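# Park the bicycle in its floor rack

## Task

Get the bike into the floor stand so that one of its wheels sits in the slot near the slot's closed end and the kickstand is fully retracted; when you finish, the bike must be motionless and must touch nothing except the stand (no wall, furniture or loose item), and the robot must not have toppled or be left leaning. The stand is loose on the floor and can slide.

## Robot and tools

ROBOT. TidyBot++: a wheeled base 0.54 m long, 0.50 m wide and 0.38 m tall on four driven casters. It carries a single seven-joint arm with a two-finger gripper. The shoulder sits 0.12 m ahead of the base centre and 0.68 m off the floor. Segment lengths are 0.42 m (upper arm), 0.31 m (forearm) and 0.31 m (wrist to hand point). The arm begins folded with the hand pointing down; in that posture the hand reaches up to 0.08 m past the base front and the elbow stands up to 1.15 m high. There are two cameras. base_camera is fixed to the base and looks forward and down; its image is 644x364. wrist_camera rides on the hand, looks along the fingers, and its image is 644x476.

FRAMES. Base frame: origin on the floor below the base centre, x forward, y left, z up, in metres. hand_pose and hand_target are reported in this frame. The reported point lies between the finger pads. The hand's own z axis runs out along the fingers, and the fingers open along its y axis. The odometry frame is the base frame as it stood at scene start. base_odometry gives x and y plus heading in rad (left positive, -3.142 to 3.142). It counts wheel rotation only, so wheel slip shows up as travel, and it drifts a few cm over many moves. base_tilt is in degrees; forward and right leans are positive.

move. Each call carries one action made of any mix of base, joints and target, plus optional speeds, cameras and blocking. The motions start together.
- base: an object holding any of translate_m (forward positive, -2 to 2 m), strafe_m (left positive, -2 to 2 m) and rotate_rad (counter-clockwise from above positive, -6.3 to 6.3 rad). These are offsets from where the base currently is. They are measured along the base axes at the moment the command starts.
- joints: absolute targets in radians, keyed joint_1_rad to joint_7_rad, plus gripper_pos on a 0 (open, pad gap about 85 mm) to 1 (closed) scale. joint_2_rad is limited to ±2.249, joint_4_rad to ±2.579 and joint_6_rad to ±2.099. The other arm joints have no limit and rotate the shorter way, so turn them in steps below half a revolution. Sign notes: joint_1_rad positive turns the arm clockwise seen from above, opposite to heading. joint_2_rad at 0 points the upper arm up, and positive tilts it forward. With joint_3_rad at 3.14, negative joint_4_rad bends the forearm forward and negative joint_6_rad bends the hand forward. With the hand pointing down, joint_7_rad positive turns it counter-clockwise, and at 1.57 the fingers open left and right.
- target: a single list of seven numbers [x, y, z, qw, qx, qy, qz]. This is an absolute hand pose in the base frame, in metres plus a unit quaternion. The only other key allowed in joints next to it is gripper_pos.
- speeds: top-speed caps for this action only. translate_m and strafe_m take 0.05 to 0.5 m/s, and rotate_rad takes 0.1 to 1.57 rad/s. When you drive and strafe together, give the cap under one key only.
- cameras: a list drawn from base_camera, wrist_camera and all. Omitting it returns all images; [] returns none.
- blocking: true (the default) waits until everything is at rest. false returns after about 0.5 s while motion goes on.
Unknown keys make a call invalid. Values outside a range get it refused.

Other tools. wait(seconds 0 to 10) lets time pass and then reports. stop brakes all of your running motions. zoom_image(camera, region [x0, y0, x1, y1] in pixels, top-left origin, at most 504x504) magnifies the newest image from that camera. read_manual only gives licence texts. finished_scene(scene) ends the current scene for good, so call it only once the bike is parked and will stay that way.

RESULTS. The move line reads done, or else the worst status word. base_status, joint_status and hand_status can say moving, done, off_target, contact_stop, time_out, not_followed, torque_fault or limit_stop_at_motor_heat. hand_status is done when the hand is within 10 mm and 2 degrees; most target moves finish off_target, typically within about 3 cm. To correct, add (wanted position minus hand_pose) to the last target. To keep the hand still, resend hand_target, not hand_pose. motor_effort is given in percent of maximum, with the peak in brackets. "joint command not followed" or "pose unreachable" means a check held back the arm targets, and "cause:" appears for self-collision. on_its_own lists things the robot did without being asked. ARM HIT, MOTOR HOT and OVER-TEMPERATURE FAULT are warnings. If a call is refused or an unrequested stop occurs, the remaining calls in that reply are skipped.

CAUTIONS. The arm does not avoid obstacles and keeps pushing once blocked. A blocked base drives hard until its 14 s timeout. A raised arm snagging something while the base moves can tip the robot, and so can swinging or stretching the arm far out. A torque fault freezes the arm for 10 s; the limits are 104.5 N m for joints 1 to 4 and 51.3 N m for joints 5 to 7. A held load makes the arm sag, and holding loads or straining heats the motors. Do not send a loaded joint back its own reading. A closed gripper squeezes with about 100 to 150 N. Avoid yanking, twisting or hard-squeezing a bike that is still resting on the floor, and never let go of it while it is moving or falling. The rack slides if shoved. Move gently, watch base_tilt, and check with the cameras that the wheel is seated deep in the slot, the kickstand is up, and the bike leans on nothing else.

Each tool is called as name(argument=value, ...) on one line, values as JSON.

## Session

move()

Scene clock: 0.00 s.
base_odometry: x=+0.000 y=+0.000 heading=+0.000
base_tilt: forward=+0.2 right=-0.5
base_status: not commanded
joint_positions: joint_1_rad=-0.010 joint_2_rad=-0.312 joint_3_rad=+3.187 joint_4_rad=-2.524 joint_5_rad=+0.027 joint_6_rad=-0.872 joint_7_rad=+1.593 gripper_pos=+0.000
joint_status: not commanded
motor_effort: joint_1_rad=+0 joint_2_rad=-1 joint_3_rad=+0 joint_4_rad=+15 joint_5_rad=+0 joint_6_rad=+1 joint_7_rad=+1
hand_pose: x=+0.2600 y=-0.0083 z=+0.5836 quat_wxyz=(+0.004, +1.000, +0.003, +0.029) (m; base frame)
hand_target: x=+0.2595 y=-0.0082 z=+0.5833 quat_wxyz=(+0.004, +1.000, +0.003, +0.028) (m; base frame)
hand_status: not commanded
pictures: base_camera, wrist_camera
camera_calibration:
wrist_camera: T_world_to_cam=[[0.112633, -0.991697, -0.062051, 0.00111021], [-0.991915, -0.108543, -0.0657545, 0.357189], [0.0584734, 0.0689554, -0.995905, 0.699298], [0, 0, 0, 1]] pos_world=[0.313285, -0.00834889, 0.719989]

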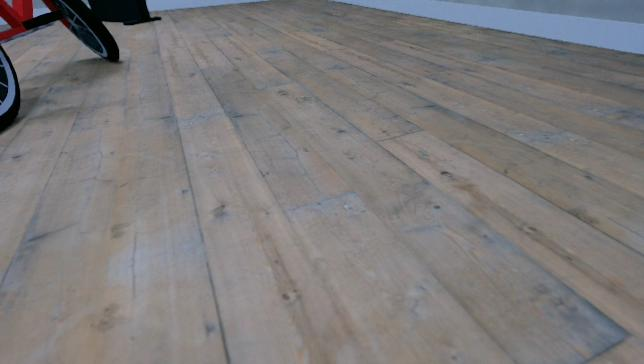

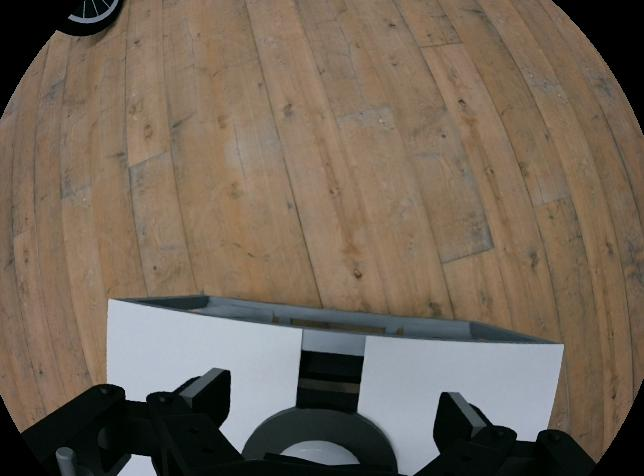

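move(base={"rotate_rad": 0.5}, joints={"joint_1_rad": 0.0, "joint_2_rad": -0.29, "joint_3_rad": 3.14, "joint_4_rad": -1.7, "joint_5_rad": 0.0, "joint_6_rad": -0.75, "joint_7_rad": 1.57})

Scene clock: 2.63 s.
move: done
base_odometry: x=+0.000 y=+0.000 heading=+0.499
base_tilt: forward=+0.2 right=-0.5
base_status: done
joint_positions: joint_1_rad=-0.010 joint_2_rad=-0.305 joint_3_rad=+3.164 joint_4_rad=-1.712 joint_5_rad=+0.027 joint_6_rad=-0.809 joint_7_rad=+1.593 gripper_pos=+0.000
joint_status: all done
motor_effort: joint_1_rad=+1(2) joint_2_rad=-9(9) joint_3_rad=+0(1) joint_4_rad=+22(22) joint_5_rad=+1(2) joint_6_rad=+7(7) joint_7_rad=+1(2)
hand_pose: x=+0.5517 y=-0.0115 z=+0.9472 quat_wxyz=(+0.017, +0.895, +0.007, +0.446) (m; base frame)
hand_target: x=+0.5678 y=+0.0022 z=+0.9623 quat_wxyz=(+0.000, +0.882, +0.000, +0.471) (m; base frame)
hand_status: not commanded
pictures: base_camera, wrist_camera
camera_calibration:
wrist_camera: T_world_to_cam=[[0.12089, -0.989959, 0.0732629, -0.145077], [-0.591059, -0.13108, -0.795906, 1.14032], [0.797518, 0.0529143, -0.60097, 0.2626], [0, 0, 0, 1]] pos_world=[0.482105, -0.00804318, 1.07603]

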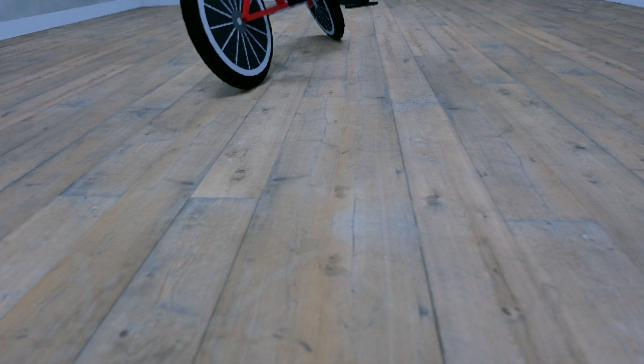

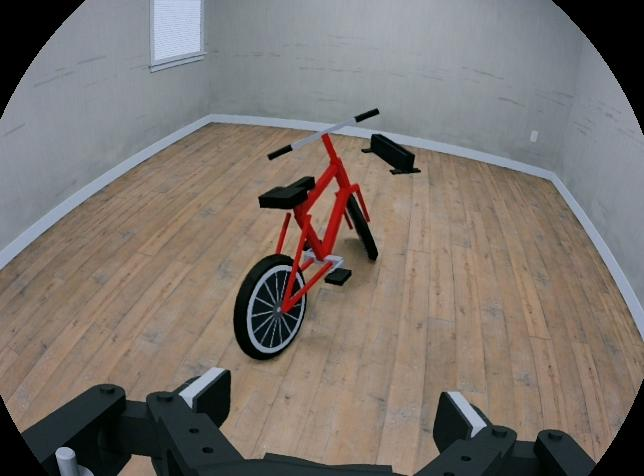

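zoom_image(camera="wrist_camera", region=[220, 90, 460, 380])

zoom_image(camera="wrist_camera", region=[350, 120, 430, 180])

Scaled by 1.738.

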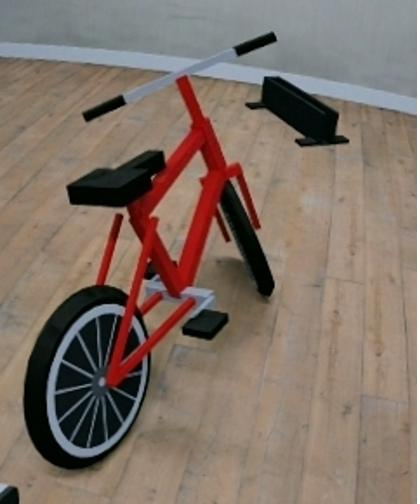

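Scaled by 6.300.

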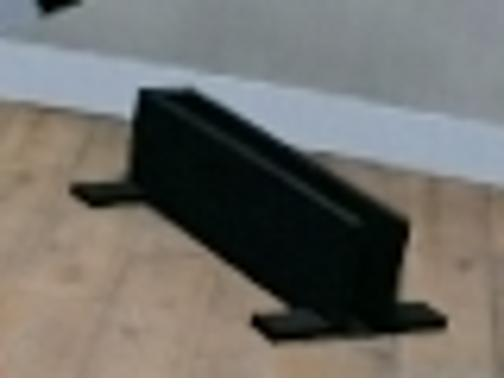

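move(base={"strafe_m": 0.95}, cameras=["wrist_camera"])

move(base={"translate_m": 2.0, "rotate_rad": -0.6}, cameras=["wrist_camera"])

Scene clock: 19.17 s.
move: done
base_odometry: x=-0.455 y=+0.834 heading=+0.500
base_tilt: forward=+0.2 right=-0.5
base_status: done
joint_positions: joint_1_rad=-0.008 joint_2_rad=-0.304 joint_3_rad=+3.154 joint_4_rad=-1.712 joint_5_rad=+0.026 joint_6_rad=-0.807 joint_7_rad=+1.593 gripper_pos=+0.000
joint_status: not commanded
motor_effort: joint_1_rad=+0(2) joint_2_rad=-7(10) joint_3_rad=+0(3) joint_4_rad=+21(23) joint_5_rad=+1(2) joint_6_rad=+7(8) joint_7_rad=+1(1)
hand_pose: x=+0.5521 y=-0.0072 z=+0.9472 quat_wxyz=(+0.017, +0.895, +0.011, +0.447) (m; base frame)
hand_target: x=+0.5678 y=+0.0022 z=+0.9623 quat_wxyz=(+0.000, +0.882, +0.000, +0.471) (m; base frame)
hand_status: not commanded
pictures: wrist_camera
camera_calibration:
wrist_camera: T_world_to_cam=[[0.128783, -0.98874, 0.0762116, -0.14803], [-0.589523, -0.138129, -0.795854, 1.14017], [0.79742, 0.0575636, -0.600673, 0.261844], [0, 0, 0, 1]] pos_world=[0.48242, -0.00394583, 1.07597]

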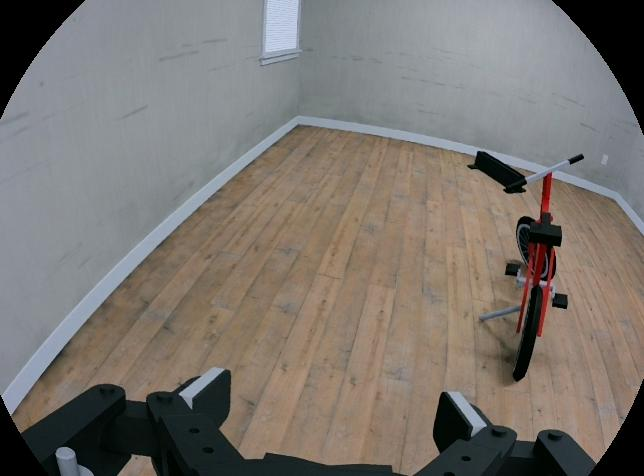

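Scene clock: 24.23 s.
move: done
base_odometry: x=+1.300 y=+1.793 heading=-0.100
base_tilt: forward=+0.2 right=-0.5
base_status: done
joint_positions: joint_1_rad=-0.003 joint_2_rad=-0.291 joint_3_rad=+3.152 joint_4_rad=-1.712 joint_5_rad=+0.026 joint_6_rad=-0.805 joint_7_rad=+1.593 gripper_pos=+0.000
joint_status: not commanded
motor_effort: joint_1_rad=+0(2) joint_2_rad=-9(11) joint_3_rad=+0(2) joint_4_rad=+21(23) joint_5_rad=+1(2) joint_6_rad=+7(8) joint_7_rad=+1(1)
hand_pose: x=+0.5562 y=-0.0082 z=+0.9422 quat_wxyz=(+0.018, +0.897, +0.010, +0.442) (m; base frame)
hand_target: x=+0.5678 y=+0.0022 z=+0.9623 quat_wxyz=(+0.000, +0.882, +0.000, +0.471) (m; base frame)
hand_status: not commanded
pictures: wrist_camera
camera_calibration:
wrist_camera: T_world_to_cam=[[0.126894, -0.989042, 0.0754538, -0.147396], [-0.598205, -0.136984, -0.789548, 1.13731], [0.791233, 0.0550518, -0.609032, 0.266928], [0, 0, 0, 1]] pos_world=[0.487849, -0.00468187, 1.07165]

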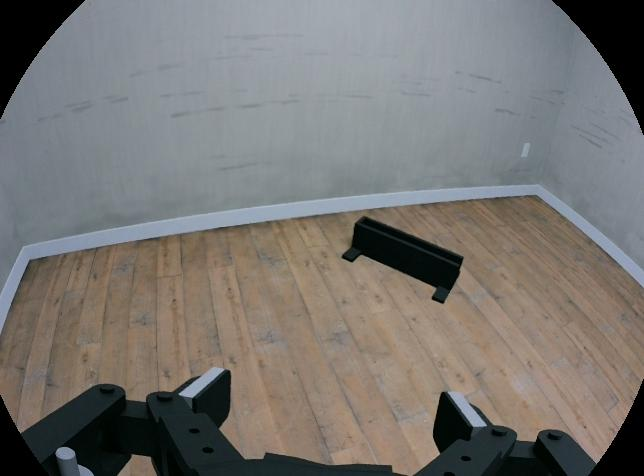

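zoom_image(camera="wrist_camera", region=[335, 205, 475, 310])

Scaled by 3.600.

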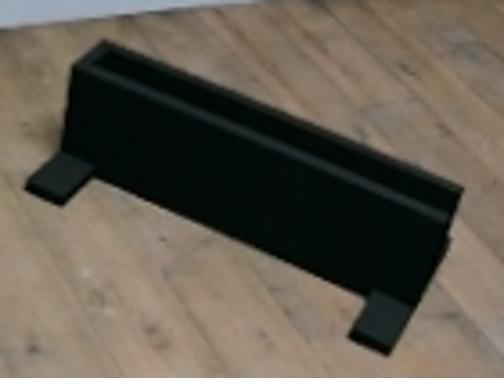

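move(base={"translate_m": 1.4, "strafe_m": -0.125, "rotate_rad": -0.396}, target=[0.45, 0.0, 0.50, 0.0, 0.7071, 0.7071, 0.0])

Scene clock: 31.17 s.
move: off_target
base_odometry: x=+2.681 y=+1.529 heading=-0.497
base_tilt: forward=+0.2 right=-0.5
base_status: done
joint_positions: joint_1_rad=+0.309 joint_2_rad=+0.412 joint_3_rad=+2.754 joint_4_rad=-2.138 joint_5_rad=+0.250 joint_6_rad=-0.666 joint_7_rad=+2.775 gripper_pos=+0.000
joint_status: not commanded
motor_effort: joint_1_rad=+0(2) joint_2_rad=-21(23) joint_3_rad=-3(3) joint_4_rad=+9(23) joint_5_rad=+1(2) joint_6_rad=+0(8) joint_7_rad=+1(1)
hand_pose: x=+0.4456 y=-0.0026 z=+0.5051 quat_wxyz=(-0.009, +0.746, +0.665, -0.013) (m; base frame)
hand_target: x=+0.4500 y=+0.0000 z=+0.5000 quat_wxyz=(+0.000, +0.707, +0.707, +0.000) (m; base frame)
hand_status: off_target (0.007 m and 6.8 deg from the pose sent, 0.455 m and 100.2 deg at the start)
pictures: base_camera, wrist_camera
camera_calibration:
wrist_camera: T_world_to_cam=[[0.994066, -0.0106474, -0.108257, -0.385927], [-0.0113954, -0.999915, -0.00629353, 0.067447], [-0.108181, 0.00748982, -0.994103, 0.683048], [0, 0, 0, 1]] pos_world=[0.458298, 0.0582163, 0.637665]

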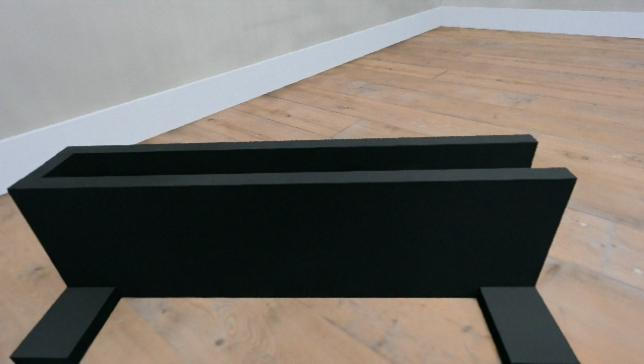

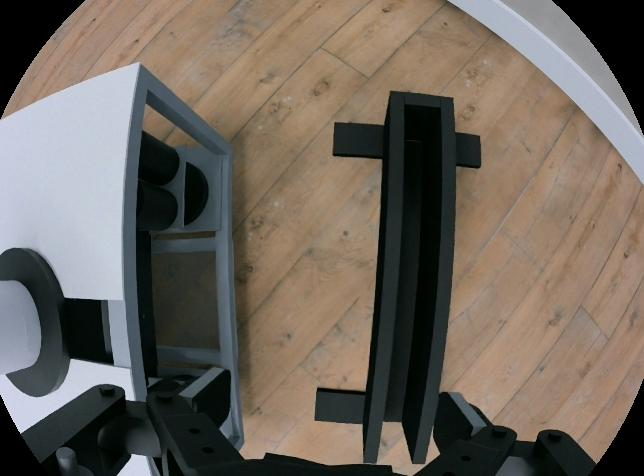

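move(target=[0.502, 0.035, 0.24, 0.0, 0.6884, 0.7254, 0.0], joints={"gripper_pos": 0.4})

Scene clock: 34.97 s.
move: off_target
base_odometry: x=+2.681 y=+1.529 heading=-0.497
base_tilt: forward=+0.2 right=-0.5
base_status: not commanded
joint_positions: joint_1_rad=-0.059 joint_2_rad=+1.112 joint_3_rad=+3.096 joint_4_rad=-2.023 joint_5_rad=+0.739 joint_6_rad=-0.087 joint_7_rad=+2.411 gripper_pos=+0.400
joint_status: all done
motor_effort: joint_1_rad=+1(2) joint_2_rad=-31(33) joint_3_rad=-1(3) joint_4_rad=-1(11) joint_5_rad=+1(2) joint_6_rad=+1(2) joint_7_rad=+1(1)
hand_pose: x=+0.4784 y=+0.0296 z=+0.2437 quat_wxyz=(-0.013, +0.675, +0.738, -0.027) (m; base frame)
hand_target: x=+0.5020 y=+0.0350 z=+0.2400 quat_wxyz=(+0.000, +0.688, +0.725, +0.000) (m; base frame)
hand_status: off_target (0.024 m and 4.1 deg from the pose sent, 0.274 m and 9.7 deg at the start)
pictures: base_camera, wrist_camera
camera_calibration:
wrist_camera: T_world_to_cam=[[0.972493, 0.188907, -0.136274, -0.435267], [0.190875, -0.981613, 0.00139816, -0.000816787], [-0.133504, -0.0273709, -0.99067, 0.438871], [0, 0, 0, 1]] pos_world=[0.482041, 0.0934355, 0.375462]

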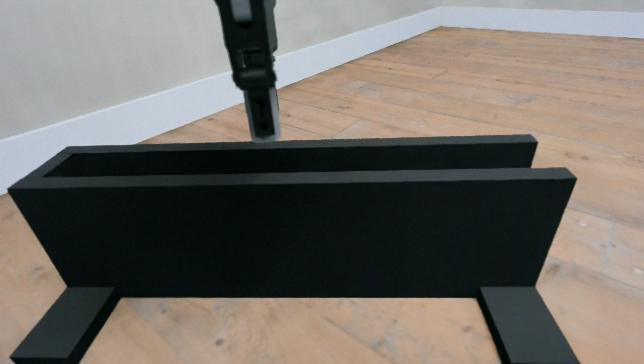

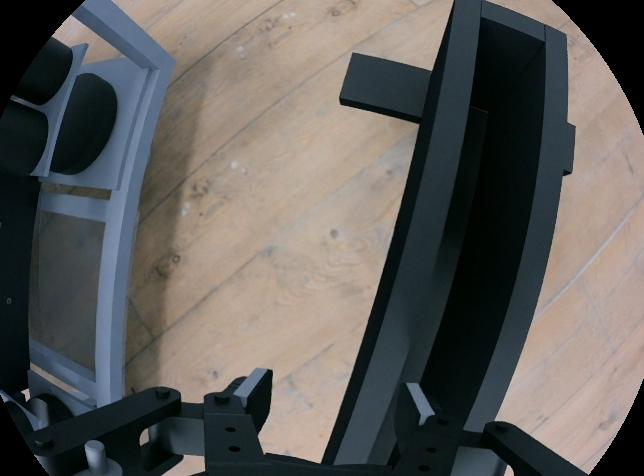

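move(target=[0.515, 0.035, 0.215, 0.0, 0.7254, 0.6884, 0.0])

Scene clock: 36.40 s.
move: off_target
base_odometry: x=+2.681 y=+1.529 heading=-0.497
base_tilt: forward=+0.2 right=-0.5
base_status: not commanded
joint_positions: joint_1_rad=-0.059 joint_2_rad=+1.178 joint_3_rad=+3.096 joint_4_rad=-1.946 joint_5_rad=+0.737 joint_6_rad=-0.086 joint_7_rad=+2.361 gripper_pos=+0.400
joint_status: not commanded
motor_effort: joint_1_rad=+0(1) joint_2_rad=-33(34) joint_3_rad=-2(2) joint_4_rad=+1(1) joint_5_rad=+1(2) joint_6_rad=-1(2) joint_7_rad=+1(1)
hand_pose: x=+0.4975 y=+0.0320 z=+0.2185 quat_wxyz=(-0.009, +0.695, +0.719, -0.022) (m; base frame)
hand_target: x=+0.5150 y=+0.0350 z=+0.2150 quat_wxyz=(+0.000, +0.725, +0.688, +0.000) (m; base frame)
hand_status: off_target (0.018 m and 5.6 deg from the pose sent, 0.047 m and 8.8 deg at the start)
pictures: base_camera, wrist_camera
camera_calibration:
wrist_camera: T_world_to_cam=[[0.983218, 0.134952, -0.122761, -0.464246], [0.13634, -0.990658, 0.0029374, 0.0250553], [-0.121218, -0.0196254, -0.992432, 0.410475], [0, 0, 0, 1]] pos_world=[0.502796, 0.0955281, 0.350304]

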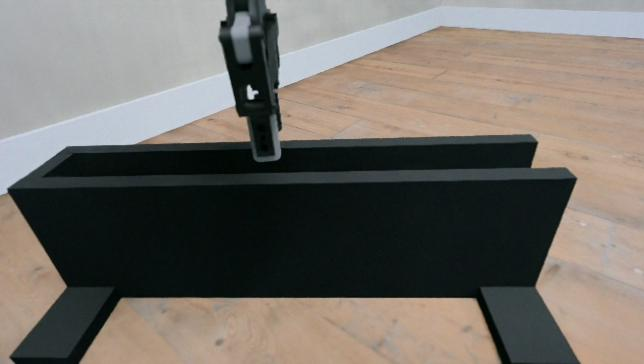

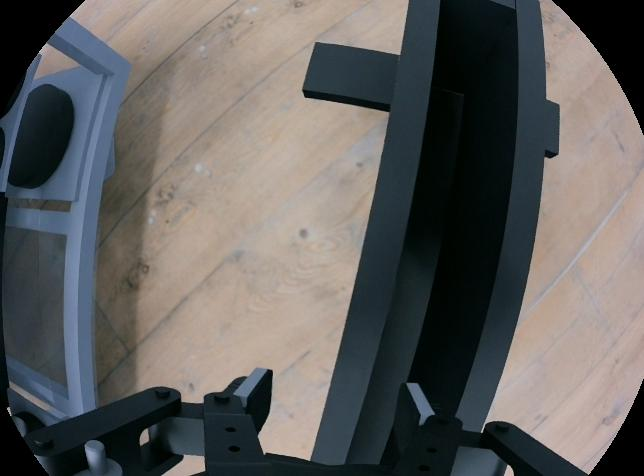

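move(target=[0.522, 0.035, 0.19, 0.0, 0.7604, 0.6494, 0.0])

Scene clock: 37.90 s.
move: off_target
base_odometry: x=+2.681 y=+1.529 heading=-0.497
base_tilt: forward=+0.2 right=-0.5
base_status: not commanded
joint_positions: joint_1_rad=-0.060 joint_2_rad=+1.243 joint_3_rad=+3.103 joint_4_rad=-1.891 joint_5_rad=+0.702 joint_6_rad=-0.078 joint_7_rad=+2.309 gripper_pos=+0.400
joint_status: not commanded
motor_effort: joint_1_rad=+1(1) joint_2_rad=-34(35) joint_3_rad=-1(2) joint_4_rad=+1(2) joint_5_rad=+1(2) joint_6_rad=+0(1) joint_7_rad=+1(1)
hand_pose: x=+0.5024 y=+0.0310 z=+0.1929 quat_wxyz=(-0.011, +0.727, +0.686, -0.024) (m; base frame)
hand_target: x=+0.5220 y=+0.0350 z=+0.1900 quat_wxyz=(+0.000, +0.760, +0.649, +0.000) (m; base frame)
hand_status: off_target (0.020 m and 6.5 deg from the pose sent, 0.038 m and 11.3 deg at the start)
pictures: base_camera, wrist_camera
camera_calibration:
wrist_camera: T_world_to_cam=[[0.990879, 0.0443769, -0.127236, -0.472283], [0.0454955, -0.998947, 0.00589691, 0.0687571], [-0.12684, -0.0116318, -0.991855, 0.388196], [0, 0, 0, 1]] pos_world=[0.514086, 0.0941586, 0.324538]

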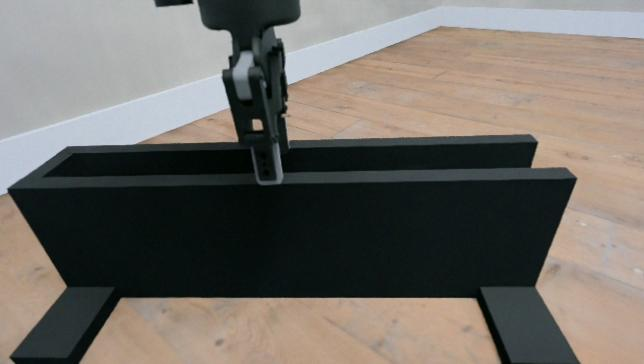

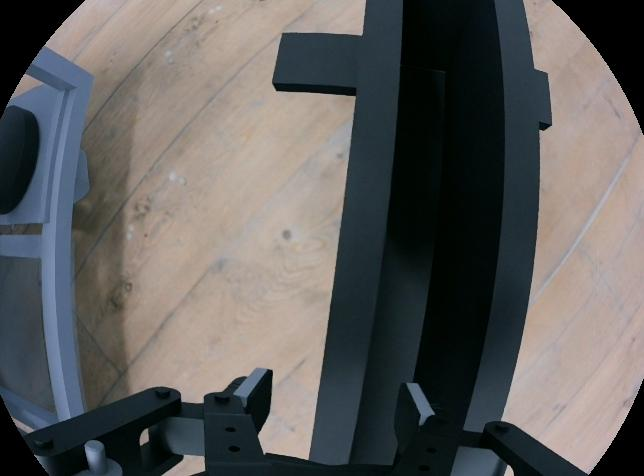

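move(target=[0.522, 0.035, 0.138, 0.0, 0.7604, 0.6494, 0.0])

Scene clock: 39.27 s.
move: off_target
base_odometry: x=+2.681 y=+1.529 heading=-0.497
base_tilt: forward=+0.2 right=-0.5
base_status: not commanded
joint_positions: joint_1_rad=-0.085 joint_2_rad=+1.375 joint_3_rad=+3.138 joint_4_rad=-1.811 joint_5_rad=+0.691 joint_6_rad=-0.025 joint_7_rad=+2.308 gripper_pos=+0.400
joint_status: not commanded
motor_effort: joint_1_rad=+0(1) joint_2_rad=-34(36) joint_3_rad=+0(1) joint_4_rad=-2(3) joint_5_rad=+1(1) joint_6_rad=-1(1) joint_7_rad=+1(1)
hand_pose: x=+0.4965 y=+0.0309 z=+0.1391 quat_wxyz=(-0.015, +0.726, +0.687, -0.029) (m; base frame)
hand_target: x=+0.5220 y=+0.0350 z=+0.1380 quat_wxyz=(+0.000, +0.760, +0.649, +0.000) (m; base frame)
hand_status: off_target (0.026 m and 6.9 deg from the pose sent, 0.058 m and 6.5 deg at the start)
pictures: base_camera, wrist_camera
camera_calibration:
wrist_camera: T_world_to_cam=[[0.989129, 0.0466168, -0.139466, -0.470738], [0.0477538, -0.998848, 0.00481561, 0.0683236], [-0.139081, -0.0114233, -0.990215, 0.339903], [0, 0, 0, 1]] pos_world=[0.509632, 0.094072, 0.270597]

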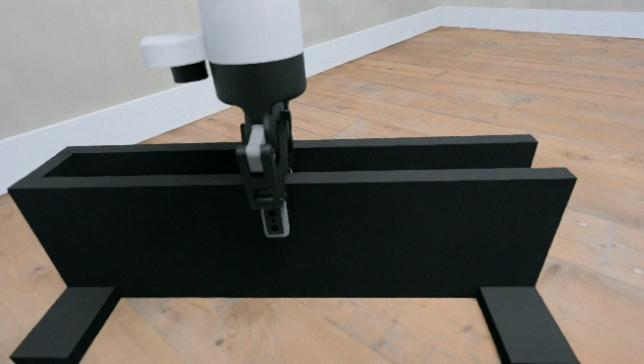

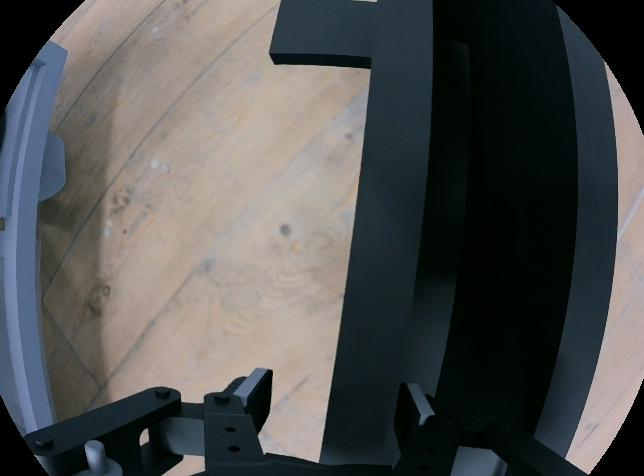

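Straddling. Close.

move(joints={"gripper_pos": 1.0}, cameras=[])

move(target=[0.50, 0.035, 0.22, 0.0, 0.7604, 0.6494, 0.0])

Scene clock: 40.80 s.
move: off_target
base_odometry: x=+2.681 y=+1.529 heading=-0.497
base_tilt: forward=+0.2 right=-0.5
base_status: not commanded
joint_positions: joint_1_rad=-0.086 joint_2_rad=+1.370 joint_3_rad=+3.143 joint_4_rad=-1.805 joint_5_rad=+0.687 joint_6_rad=-0.014 joint_7_rad=+2.304 gripper_pos=+0.799
joint_status: gripper_pos off_target (ended at +0.799, target +1.000)
motor_effort: joint_1_rad=+1(1) joint_2_rad=-33(36) joint_3_rad=-1(2) joint_4_rad=-2(4) joint_5_rad=+1(2) joint_6_rad=-2(3) joint_7_rad=+1(3)
hand_pose: x=+0.5058 y=+0.0314 z=+0.1406 quat_wxyz=(-0.010, +0.729, +0.684, -0.020) (m; base frame)
hand_target: x=+0.5220 y=+0.0350 z=+0.1380 quat_wxyz=(+0.000, +0.760, +0.649, +0.000) (m; base frame)
hand_status: not commanded
pictures: none
No camera images: "cameras" was empty.

Scene clock: 42.07 s.
move: off_target
base_odometry: x=+2.681 y=+1.529 heading=-0.497
base_tilt: forward=+0.2 right=-0.5
base_status: not commanded
joint_positions: joint_1_rad=-0.086 joint_2_rad=+1.219 joint_3_rad=+3.143 joint_4_rad=-1.974 joint_5_rad=+0.687 joint_6_rad=-0.013 joint_7_rad=+2.304 gripper_pos=+0.800
joint_status: not commanded
motor_effort: joint_1_rad=+1(2) joint_2_rad=-39(43) joint_3_rad=+0(2) joint_4_rad=+0(4) joint_5_rad=+0(2) joint_6_rad=-2(2) joint_7_rad=+1(1)
hand_pose: x=+0.4772 y=+0.0291 z=+0.2021 quat_wxyz=(-0.015, +0.729, +0.684, -0.027) (m; base frame)
hand_target: x=+0.5000 y=+0.0350 z=+0.2200 quat_wxyz=(+0.000, +0.760, +0.649, +0.000) (m; base frame)
hand_status: off_target (0.030 m and 6.4 deg from the pose sent, 0.080 m and 5.9 deg at the start)
pictures: base_camera, wrist_camera
camera_calibration:
wrist_camera: T_world_to_cam=[[0.989763, 0.0376448, -0.137665, -0.44319], [0.0383765, -0.99926, 0.00266345, 0.0719967], [-0.137463, -0.00791929, -0.990475, 0.398757], [0, 0, 0, 1]] pos_world=[0.490704, 0.0917851, 0.333755]

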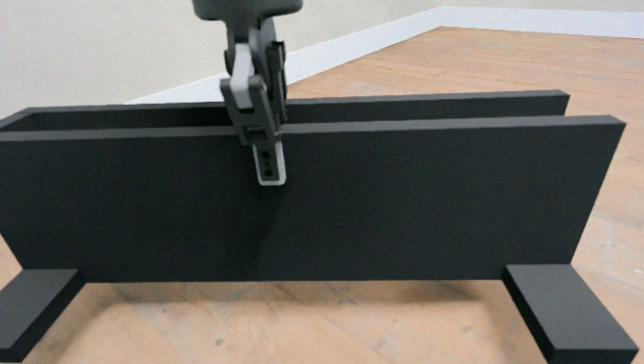

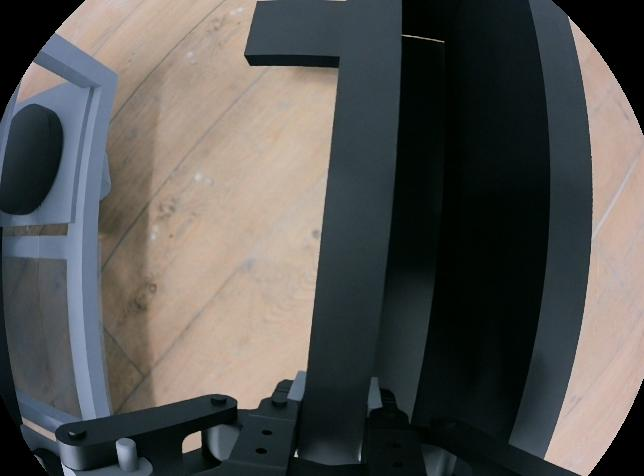

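move(base={"translate_m": -0.3, "strafe_m": 0.0, "rotate_rad": 2.068}, speeds={"rotate_rad": 0.9}, cameras=["wrist_camera"])

move(base={"translate_m": -1.99, "strafe_m": -0.2})

Scene clock: 49.40 s.
move: done
base_odometry: x=+2.417 y=+1.672 heading=+1.571
base_tilt: forward=+0.2 right=-0.5
base_status: done
joint_positions: joint_1_rad=-0.102 joint_2_rad=+1.217 joint_3_rad=+3.151 joint_4_rad=-1.981 joint_5_rad=+0.687 joint_6_rad=-0.013 joint_7_rad=+2.304 gripper_pos=+0.800
joint_status: not commanded
motor_effort: joint_1_rad=+1(6) joint_2_rad=-39(41) joint_3_rad=+0(5) joint_4_rad=-1(5) joint_5_rad=-1(2) joint_6_rad=+0(3) joint_7_rad=+1(1)
hand_pose: x=+0.4734 y=+0.0297 z=+0.2029 quat_wxyz=(-0.014, +0.725, +0.688, -0.032) (m; base frame)
hand_target: x=+0.5000 y=+0.0350 z=+0.2200 quat_wxyz=(+0.000, +0.760, +0.649, +0.000) (m; base frame)
hand_status: not commanded
pictures: wrist_camera
camera_calibration:
wrist_camera: T_world_to_cam=[[0.988515, 0.0492732, -0.142868, -0.43807], [0.0513228, -0.998625, 0.0106944, 0.0649677], [-0.142144, -0.0179039, -0.989684, 0.401392], [0, 0, 0, 1]] pos_world=[0.48676, 0.09365, 0.33397]

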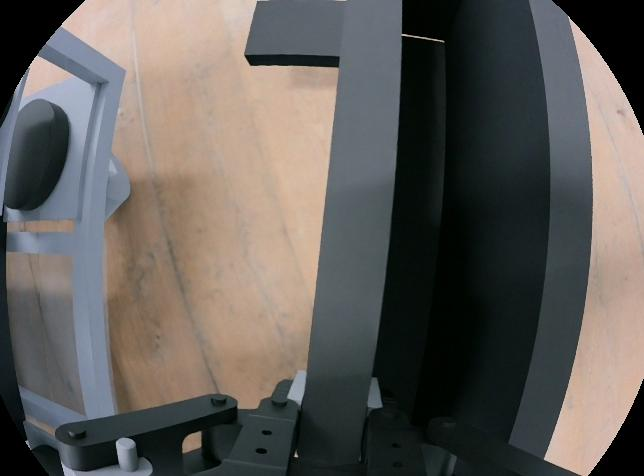

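Scene clock: 54.73 s.
move: done
base_odometry: x=+2.618 y=-0.318 heading=+1.572
base_tilt: forward=+0.2 right=-0.5
base_status: done
joint_positions: joint_1_rad=-0.102 joint_2_rad=+1.217 joint_3_rad=+3.151 joint_4_rad=-1.983 joint_5_rad=+0.687 joint_6_rad=-0.013 joint_7_rad=+2.304 gripper_pos=+0.800
joint_status: not commanded
motor_effort: joint_1_rad=+0(1) joint_2_rad=-40(42) joint_3_rad=+0(1) joint_4_rad=-2(4) joint_5_rad=+1(2) joint_6_rad=-1(2) joint_7_rad=+1(1)
hand_pose: x=+0.4724 y=+0.0295 z=+0.2031 quat_wxyz=(-0.014, +0.725, +0.688, -0.032) (m; base frame)
hand_target: x=+0.5000 y=+0.0350 z=+0.2200 quat_wxyz=(+0.000, +0.760, +0.649, +0.000) (m; base frame)
hand_status: not commanded
pictures: base_camera, wrist_camera
camera_calibration:
wrist_camera: T_world_to_cam=[[0.988309, 0.0490365, -0.144363, -0.436656], [0.0511157, -0.998635, 0.0107271, 0.06495], [-0.14364, -0.0179809, -0.989467, 0.402077], [0, 0, 0, 1]] pos_world=[0.485985, 0.0935032, 0.334108]

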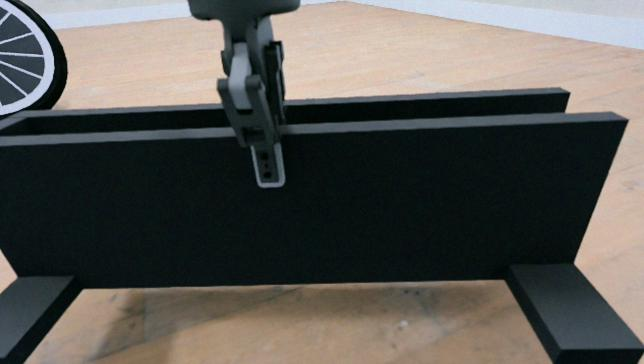

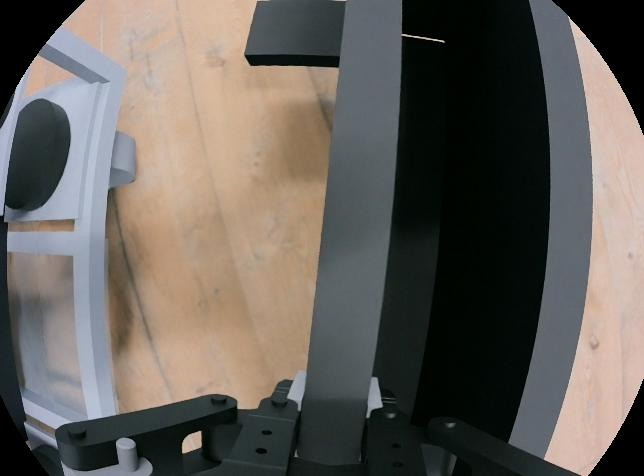

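move(base={"strafe_m": 2.0}, speeds={"strafe_m": 0.45})

Scene clock: 61.10 s.
move: done
base_odometry: x=+0.617 y=-0.320 heading=+1.572
base_tilt: forward=+0.2 right=-0.5
base_status: done
joint_positions: joint_1_rad=-0.101 joint_2_rad=+1.217 joint_3_rad=+3.151 joint_4_rad=-1.983 joint_5_rad=+0.687 joint_6_rad=-0.013 joint_7_rad=+2.304 gripper_pos=+0.800
joint_status: not commanded
motor_effort: joint_1_rad=+1(3) joint_2_rad=-39(41) joint_3_rad=+0(2) joint_4_rad=-1(3) joint_5_rad=+1(2) joint_6_rad=-1(2) joint_7_rad=+1(1)
hand_pose: x=+0.4724 y=+0.0293 z=+0.2031 quat_wxyz=(-0.014, +0.725, +0.688, -0.032) (m; base frame)
hand_target: x=+0.5000 y=+0.0350 z=+0.2200 quat_wxyz=(+0.000, +0.760, +0.649, +0.000) (m; base frame)
hand_status: not commanded
pictures: base_camera, wrist_camera
camera_calibration:
wrist_camera: T_world_to_cam=[[0.988339, 0.0484255, -0.144366, -0.436657], [0.0504904, -0.998668, 0.010672, 0.065062], [-0.143656, -0.0178367, -0.989467, 0.402079], [0, 0, 0, 1]] pos_world=[0.486041, 0.0932924, 0.334112]

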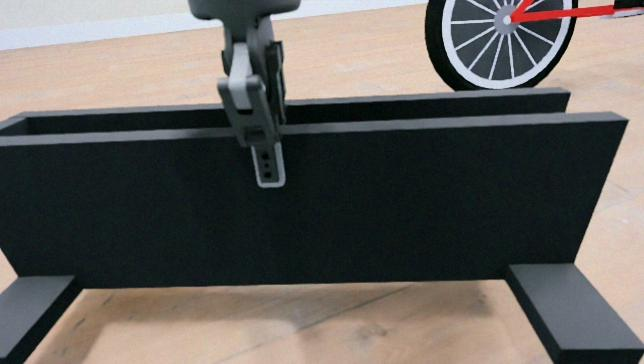

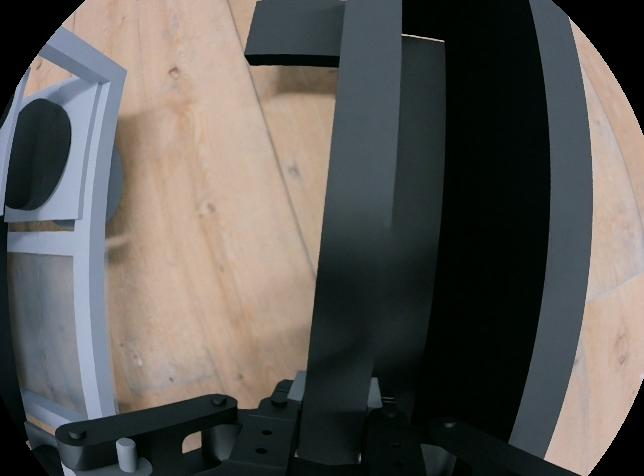

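move(base={"translate_m": 0.55, "strafe_m": 0.0}, speeds={"translate_m": 0.4})

Scene clock: 65.20 s.
move: done
base_odometry: x=+0.617 y=+0.230 heading=+1.572
base_tilt: forward=+0.2 right=-0.5
base_status: done
joint_positions: joint_1_rad=-0.101 joint_2_rad=+1.217 joint_3_rad=+3.151 joint_4_rad=-1.983 joint_5_rad=+0.687 joint_6_rad=-0.013 joint_7_rad=+2.304 gripper_pos=+0.800
joint_status: not commanded
motor_effort: joint_1_rad=+1(2) joint_2_rad=-39(41) joint_3_rad=+0(1) joint_4_rad=-2(4) joint_5_rad=+1(2) joint_6_rad=-1(2) joint_7_rad=+1(1)
hand_pose: x=+0.4724 y=+0.0293 z=+0.2032 quat_wxyz=(-0.014, +0.725, +0.688, -0.032) (m; base frame)
hand_target: x=+0.5000 y=+0.0350 z=+0.2200 quat_wxyz=(+0.000, +0.760, +0.649, +0.000) (m; base frame)
hand_status: not commanded
pictures: base_camera, wrist_camera
camera_calibration:
wrist_camera: T_world_to_cam=[[0.988335, 0.0484229, -0.144395, -0.436584], [0.0504884, -0.998668, 0.0106727, 0.0650597], [-0.143685, -0.0178384, -0.989463, 0.402178], [0, 0, 0, 1]] pos_world=[0.485993, 0.0932879, 0.334205]

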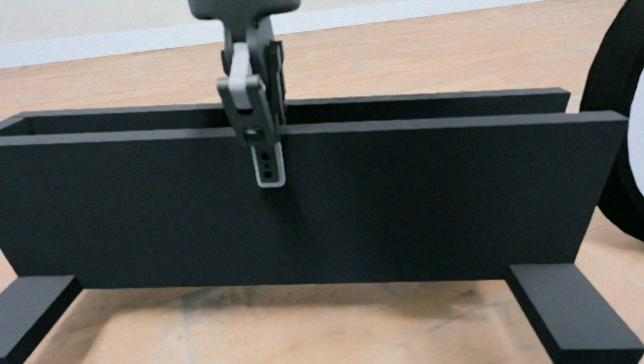

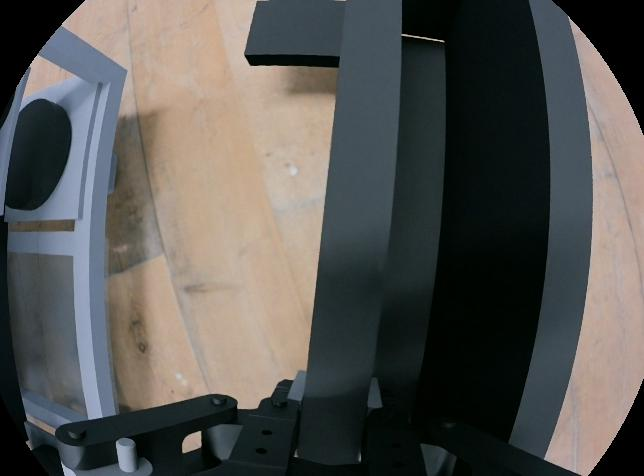

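move(base={"translate_m": 0.03, "strafe_m": -0.03}, speeds={"translate_m": 0.2}, cameras=[])

move(target=[0.505, 0.035, 0.16, 0.0, 0.7604, 0.6494, 0.0], cameras=[])

move(target=[0.51, 0.035, 0.14, 0.0, 0.7604, 0.6494, 0.0])

Scene clock: 67.73 s.
move: done
base_odometry: x=+0.647 y=+0.260 heading=+1.572
base_tilt: forward=+0.2 right=-0.5
base_status: done
joint_positions: joint_1_rad=-0.093 joint_2_rad=+1.216 joint_3_rad=+3.153 joint_4_rad=-1.981 joint_5_rad=+0.687 joint_6_rad=-0.013 joint_7_rad=+2.304 gripper_pos=+0.800
joint_status: not commanded
motor_effort: joint_1_rad=+0(4) joint_2_rad=-38(40) joint_3_rad=+0(3) joint_4_rad=-1(4) joint_5_rad=+1(1) joint_6_rad=-2(2) joint_7_rad=+1(1)
hand_pose: x=+0.4750 y=+0.0250 z=+0.2034 quat_wxyz=(-0.012, +0.728, +0.684, -0.032) (m; base frame)
hand_target: x=+0.5000 y=+0.0350 z=+0.2200 quat_wxyz=(+0.000, +0.760, +0.649, +0.000) (m; base frame)
hand_status: not commanded
pictures: none
No camera images: "cameras" was empty.

Scene clock: 69.10 s.
move: off_target
base_odometry: x=+0.647 y=+0.260 heading=+1.572
base_tilt: forward=+0.2 right=-0.5
base_status: not commanded
joint_positions: joint_1_rad=-0.113 joint_2_rad=+1.353 joint_3_rad=+3.167 joint_4_rad=-1.894 joint_5_rad=+0.669 joint_6_rad=+0.031 joint_7_rad=+2.304 gripper_pos=+0.800
joint_status: not commanded
motor_effort: joint_1_rad=+1(1) joint_2_rad=-39(41) joint_3_rad=-1(1) joint_4_rad=-3(5) joint_5_rad=+1(1) joint_6_rad=-1(3) joint_7_rad=+1(1)
hand_pose: x=+0.4704 y=+0.0320 z=+0.1496 quat_wxyz=(-0.022, +0.729, +0.684, -0.034) (m; base frame)
hand_target: x=+0.5050 y=+0.0350 z=+0.1600 quat_wxyz=(+0.000, +0.760, +0.649, +0.000) (m; base frame)
hand_status: off_target (0.036 m and 7.1 deg from the pose sent, 0.054 m and 6.7 deg at the start)
pictures: none
No camera images: "cameras" was empty.

Scene clock: 69.90 s.
move: off_target
base_odometry: x=+0.647 y=+0.260 heading=+1.572
base_tilt: forward=+0.2 right=-0.5
base_status: not commanded
joint_positions: joint_1_rad=-0.113 joint_2_rad=+1.366 joint_3_rad=+3.169 joint_4_rad=-1.846 joint_5_rad=+0.667 joint_6_rad=+0.031 joint_7_rad=+2.304 gripper_pos=+0.800
joint_status: not commanded
motor_effort: joint_1_rad=+0(1) joint_2_rad=-34(38) joint_3_rad=-1(1) joint_4_rad=-2(4) joint_5_rad=+1(2) joint_6_rad=+0(2) joint_7_rad=+1(1)
hand_pose: x=+0.4933 y=+0.0330 z=+0.1426 quat_wxyz=(-0.011, +0.729, +0.684, -0.020) (m; base frame)
hand_target: x=+0.5100 y=+0.0350 z=+0.1400 quat_wxyz=(+0.000, +0.760, +0.649, +0.000) (m; base frame)
hand_status: off_target (0.017 m and 5.9 deg from the pose sent, 0.041 m and 7.1 deg at the start)
pictures: base_camera, wrist_camera
camera_calibration:
wrist_camera: T_world_to_cam=[[0.991901, 0.0377578, -0.121273, -0.470855], [0.0381545, -0.999271, 0.000949753, 0.0757895], [-0.121149, -0.00556917, -0.992619, 0.334266], [0, 0, 0, 1]] pos_world=[0.504645, 0.0953743, 0.274625]

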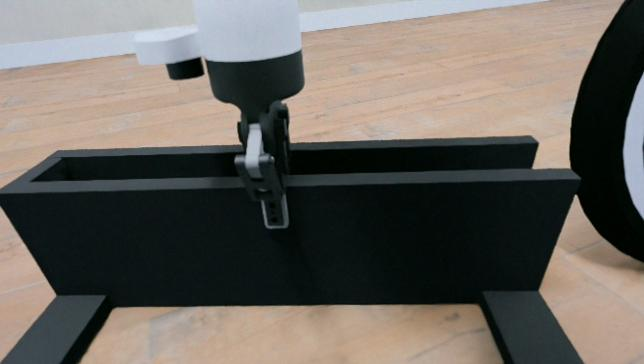

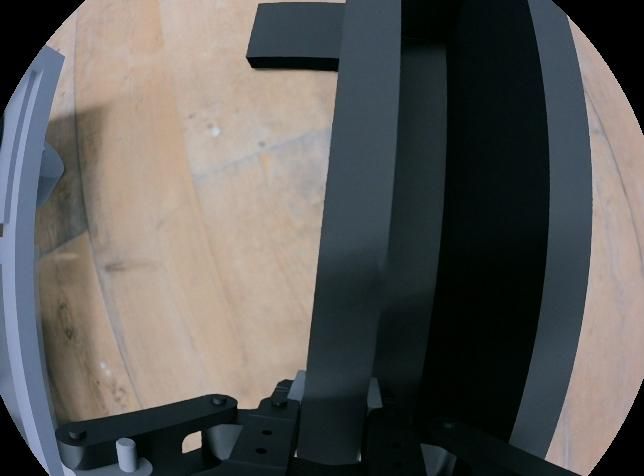

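move(joints={"gripper_pos": 0.45}, cameras=[])

move(target=[0.51, 0.035, 0.30, 0.0, 0.7604, 0.6494, 0.0], cameras=[])

move(target=[0.40, -0.15, 0.80, 0.0, 0.7071, 0.7071, 0.0])

Scene clock: 71.60 s.
move: done
base_odometry: x=+0.647 y=+0.260 heading=+1.572
base_tilt: forward=+0.2 right=-0.5
base_status: not commanded
joint_positions: joint_1_rad=-0.113 joint_2_rad=+1.366 joint_3_rad=+3.169 joint_4_rad=-1.846 joint_5_rad=+0.667 joint_6_rad=+0.032 joint_7_rad=+2.304 gripper_pos=+0.450
joint_status: all done
motor_effort: joint_1_rad=+1(2) joint_2_rad=-33(35) joint_3_rad=-1(1) joint_4_rad=-1(4) joint_5_rad=+1(2) joint_6_rad=-1(2) joint_7_rad=+1(1)
hand_pose: x=+0.4934 y=+0.0329 z=+0.1426 quat_wxyz=(-0.011, +0.729, +0.684, -0.020) (m; base frame)
hand_target: x=+0.5100 y=+0.0350 z=+0.1400 quat_wxyz=(+0.000, +0.760, +0.649, +0.000) (m; base frame)
hand_status: not commanded
pictures: none
No camera images: "cameras" was empty.

Scene clock: 73.20 s.
move: off_target
base_odometry: x=+0.647 y=+0.260 heading=+1.572
base_tilt: forward=+0.2 right=-0.5
base_status: not commanded
joint_positions: joint_1_rad=+0.001 joint_2_rad=+0.981 joint_3_rad=+3.026 joint_4_rad=-2.004 joint_5_rad=+0.667 joint_6_rad=-0.130 joint_7_rad=+2.304 gripper_pos=+0.450
joint_status: not commanded
motor_effort: joint_1_rad=+0(1) joint_2_rad=-31(37) joint_3_rad=-2(2) joint_4_rad=+3(4) joint_5_rad=+0(2) joint_6_rad=+1(2) joint_7_rad=+1(1)
hand_pose: x=+0.5331 y=+0.0397 z=+0.2972 quat_wxyz=(+0.011, +0.747, +0.665, +0.027) (m; base frame)
hand_target: x=+0.5100 y=+0.0350 z=+0.3000 quat_wxyz=(+0.000, +0.760, +0.649, +0.000) (m; base frame)
hand_status: off_target (0.024 m and 4.1 deg from the pose sent, 0.158 m and 5.9 deg at the start)
pictures: none
No camera images: "cameras" was empty.

Scene clock: 75.87 s.
move: off_target
base_odometry: x=+0.647 y=+0.260 heading=+1.572
base_tilt: forward=+0.2 right=-0.5
base_status: not commanded
joint_positions: joint_1_rad=+0.221 joint_2_rad=+0.007 joint_3_rad=+3.381 joint_4_rad=-1.555 joint_5_rad=+0.037 joint_6_rad=-1.539 joint_7_rad=+3.563 gripper_pos=+0.450
joint_status: not commanded
motor_effort: joint_1_rad=+0(2) joint_2_rad=-16(34) joint_3_rad=+0(2) joint_4_rad=+17(19) joint_5_rad=+1(3) joint_6_rad=+0(2) joint_7_rad=+1(1)
hand_pose: x=+0.4126 y=-0.1565 z=+0.7943 quat_wxyz=(+0.025, +0.721, +0.693, -0.011) (m; base frame)
hand_target: x=+0.4000 y=-0.1500 z=+0.8000 quat_wxyz=(+0.000, +0.707, +0.707, +0.000) (m; base frame)
hand_status: off_target (0.015 m and 3.9 deg from the pose sent, 0.554 m and 7.5 deg at the start)
pictures: base_camera, wrist_camera
camera_calibration:
wrist_camera: T_world_to_cam=[[0.996254, 0.0609794, -0.061315, -0.350443], [0.0637122, -0.997013, 0.0436463, -0.15523], [-0.0584704, -0.0473893, -0.997164, 0.94149], [0, 0, 0, 1]] pos_world=[0.41407, -0.0887798, 0.924107]

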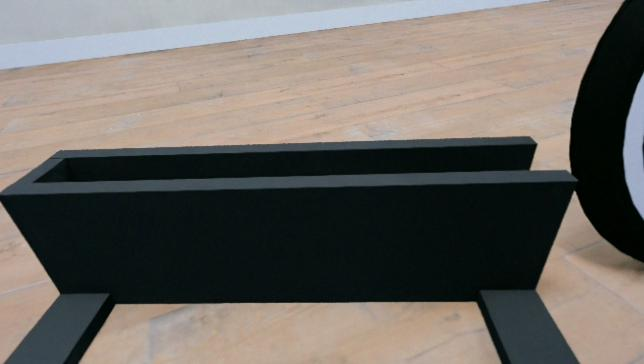

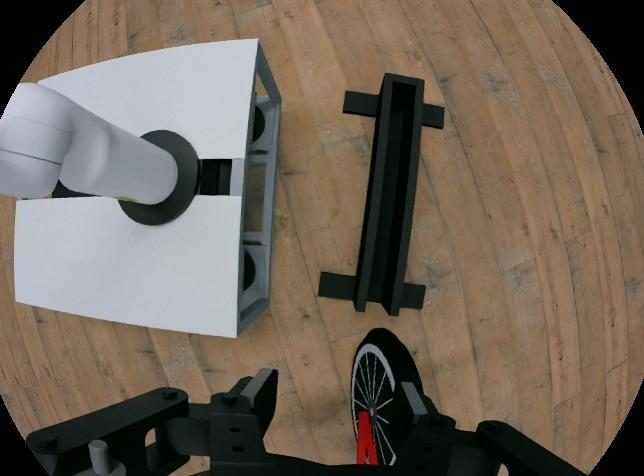

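move(base={"strafe_m": -0.42}, speeds={"strafe_m": 0.3}, target=[0.40, 0.0, 0.88, 0.0, 0.7071, 0.7071, 0.0], joints={"gripper_pos": 0.0})

Scene clock: 79.00 s.
move: off_target
base_odometry: x=+1.067 y=+0.261 heading=+1.573
base_tilt: forward=+0.2 right=-0.5
base_status: done
joint_positions: joint_1_rad=-0.070 joint_2_rad=-0.039 joint_3_rad=+3.239 joint_4_rad=-1.349 joint_5_rad=+0.032 joint_6_rad=-1.801 joint_7_rad=+3.214 gripper_pos=+0.000
joint_status: all done
motor_effort: joint_1_rad=+0(2) joint_2_rad=-13(16) joint_3_rad=+0(2) joint_4_rad=+17(19) joint_5_rad=+0(2) joint_6_rad=+0(1) joint_7_rad=+1(1)
hand_pose: x=+0.4167 y=-0.0173 z=+0.8725 quat_wxyz=(+0.021, +0.694, +0.720, +0.000) (m; base frame)
hand_target: x=+0.4000 y=+0.0000 z=+0.8800 quat_wxyz=(+0.000, +0.707, +0.707, +0.000) (m; base frame)
hand_status: off_target (0.025 m and 3.2 deg from the pose sent, 0.179 m and 3.9 deg at the start)
pictures: base_camera, wrist_camera
camera_calibration:
wrist_camera: T_world_to_cam=[[0.989041, 0.138706, -0.0505856, -0.363215], [0.139993, -0.989889, 0.0228436, -0.0335987], [-0.0469056, -0.0296749, -0.998458, 1.02288], [0, 0, 0, 1]] pos_world=[0.411917, 0.047475, 1.0037]

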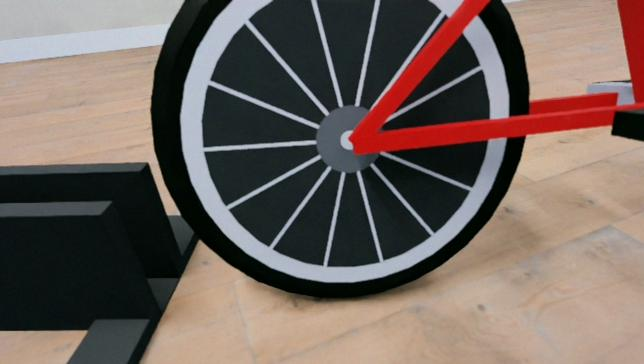

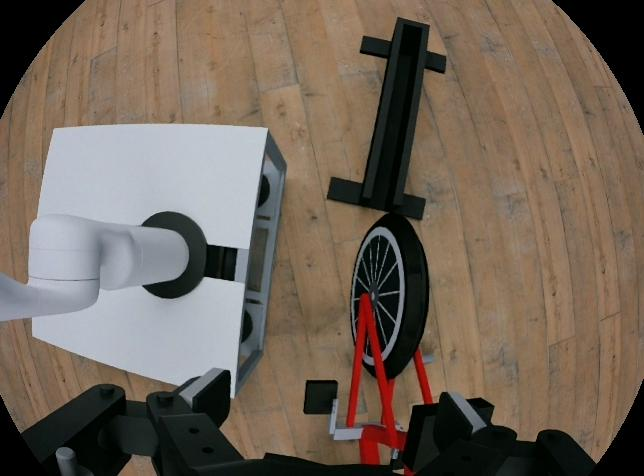

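move(base={"strafe_m": -0.22}, speeds={"strafe_m": 0.3}, target=[0.40, -0.1, 0.92, 0.0, 0.7071, 0.7071, 0.0])

Scene clock: 82.37 s.
move: off_target
base_odometry: x=+1.287 y=+0.261 heading=+1.573
base_tilt: forward=+0.2 right=-0.5
base_status: done
joint_positions: joint_1_rad=+0.184 joint_2_rad=+0.010 joint_3_rad=+3.295 joint_4_rad=-1.142 joint_5_rad=+0.028 joint_6_rad=-1.935 joint_7_rad=+3.420 gripper_pos=+0.000
joint_status: not commanded
motor_effort: joint_1_rad=+1(3) joint_2_rad=-14(16) joint_3_rad=+0(2) joint_4_rad=+16(19) joint_5_rad=+1(2) joint_6_rad=+1(1) joint_7_rad=+1(1)
hand_pose: x=+0.4096 y=-0.1087 z=+0.9196 quat_wxyz=(+0.030, +0.731, +0.682, +0.000) (m; base frame)
hand_target: x=+0.4000 y=-0.1000 z=+0.9200 quat_wxyz=(+0.000, +0.707, +0.707, +0.000) (m; base frame)
hand_status: off_target (0.013 m and 5.3 deg from the pose sent, 0.097 m and 3.2 deg at the start)
pictures: base_camera, wrist_camera
camera_calibration:
wrist_camera: T_world_to_cam=[[0.998845, 0.0315609, -0.0362356, -0.370023], [0.0328556, -0.998822, 0.0357079, -0.0930773], [-0.0350659, -0.0368572, -0.998705, 1.06151], [0, 0, 0, 1]] pos_world=[0.409876, -0.0421654, 1.05005]

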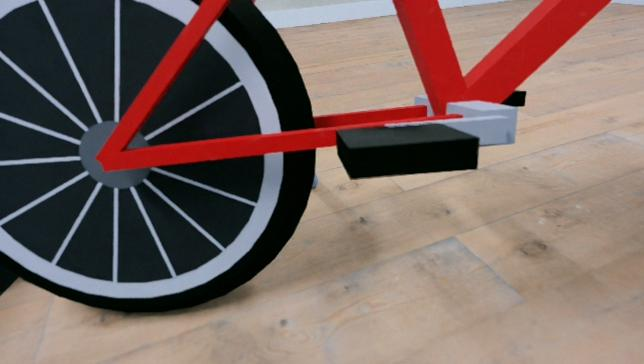

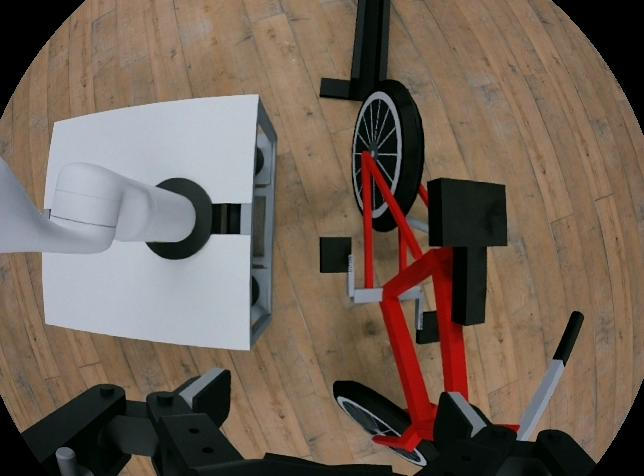

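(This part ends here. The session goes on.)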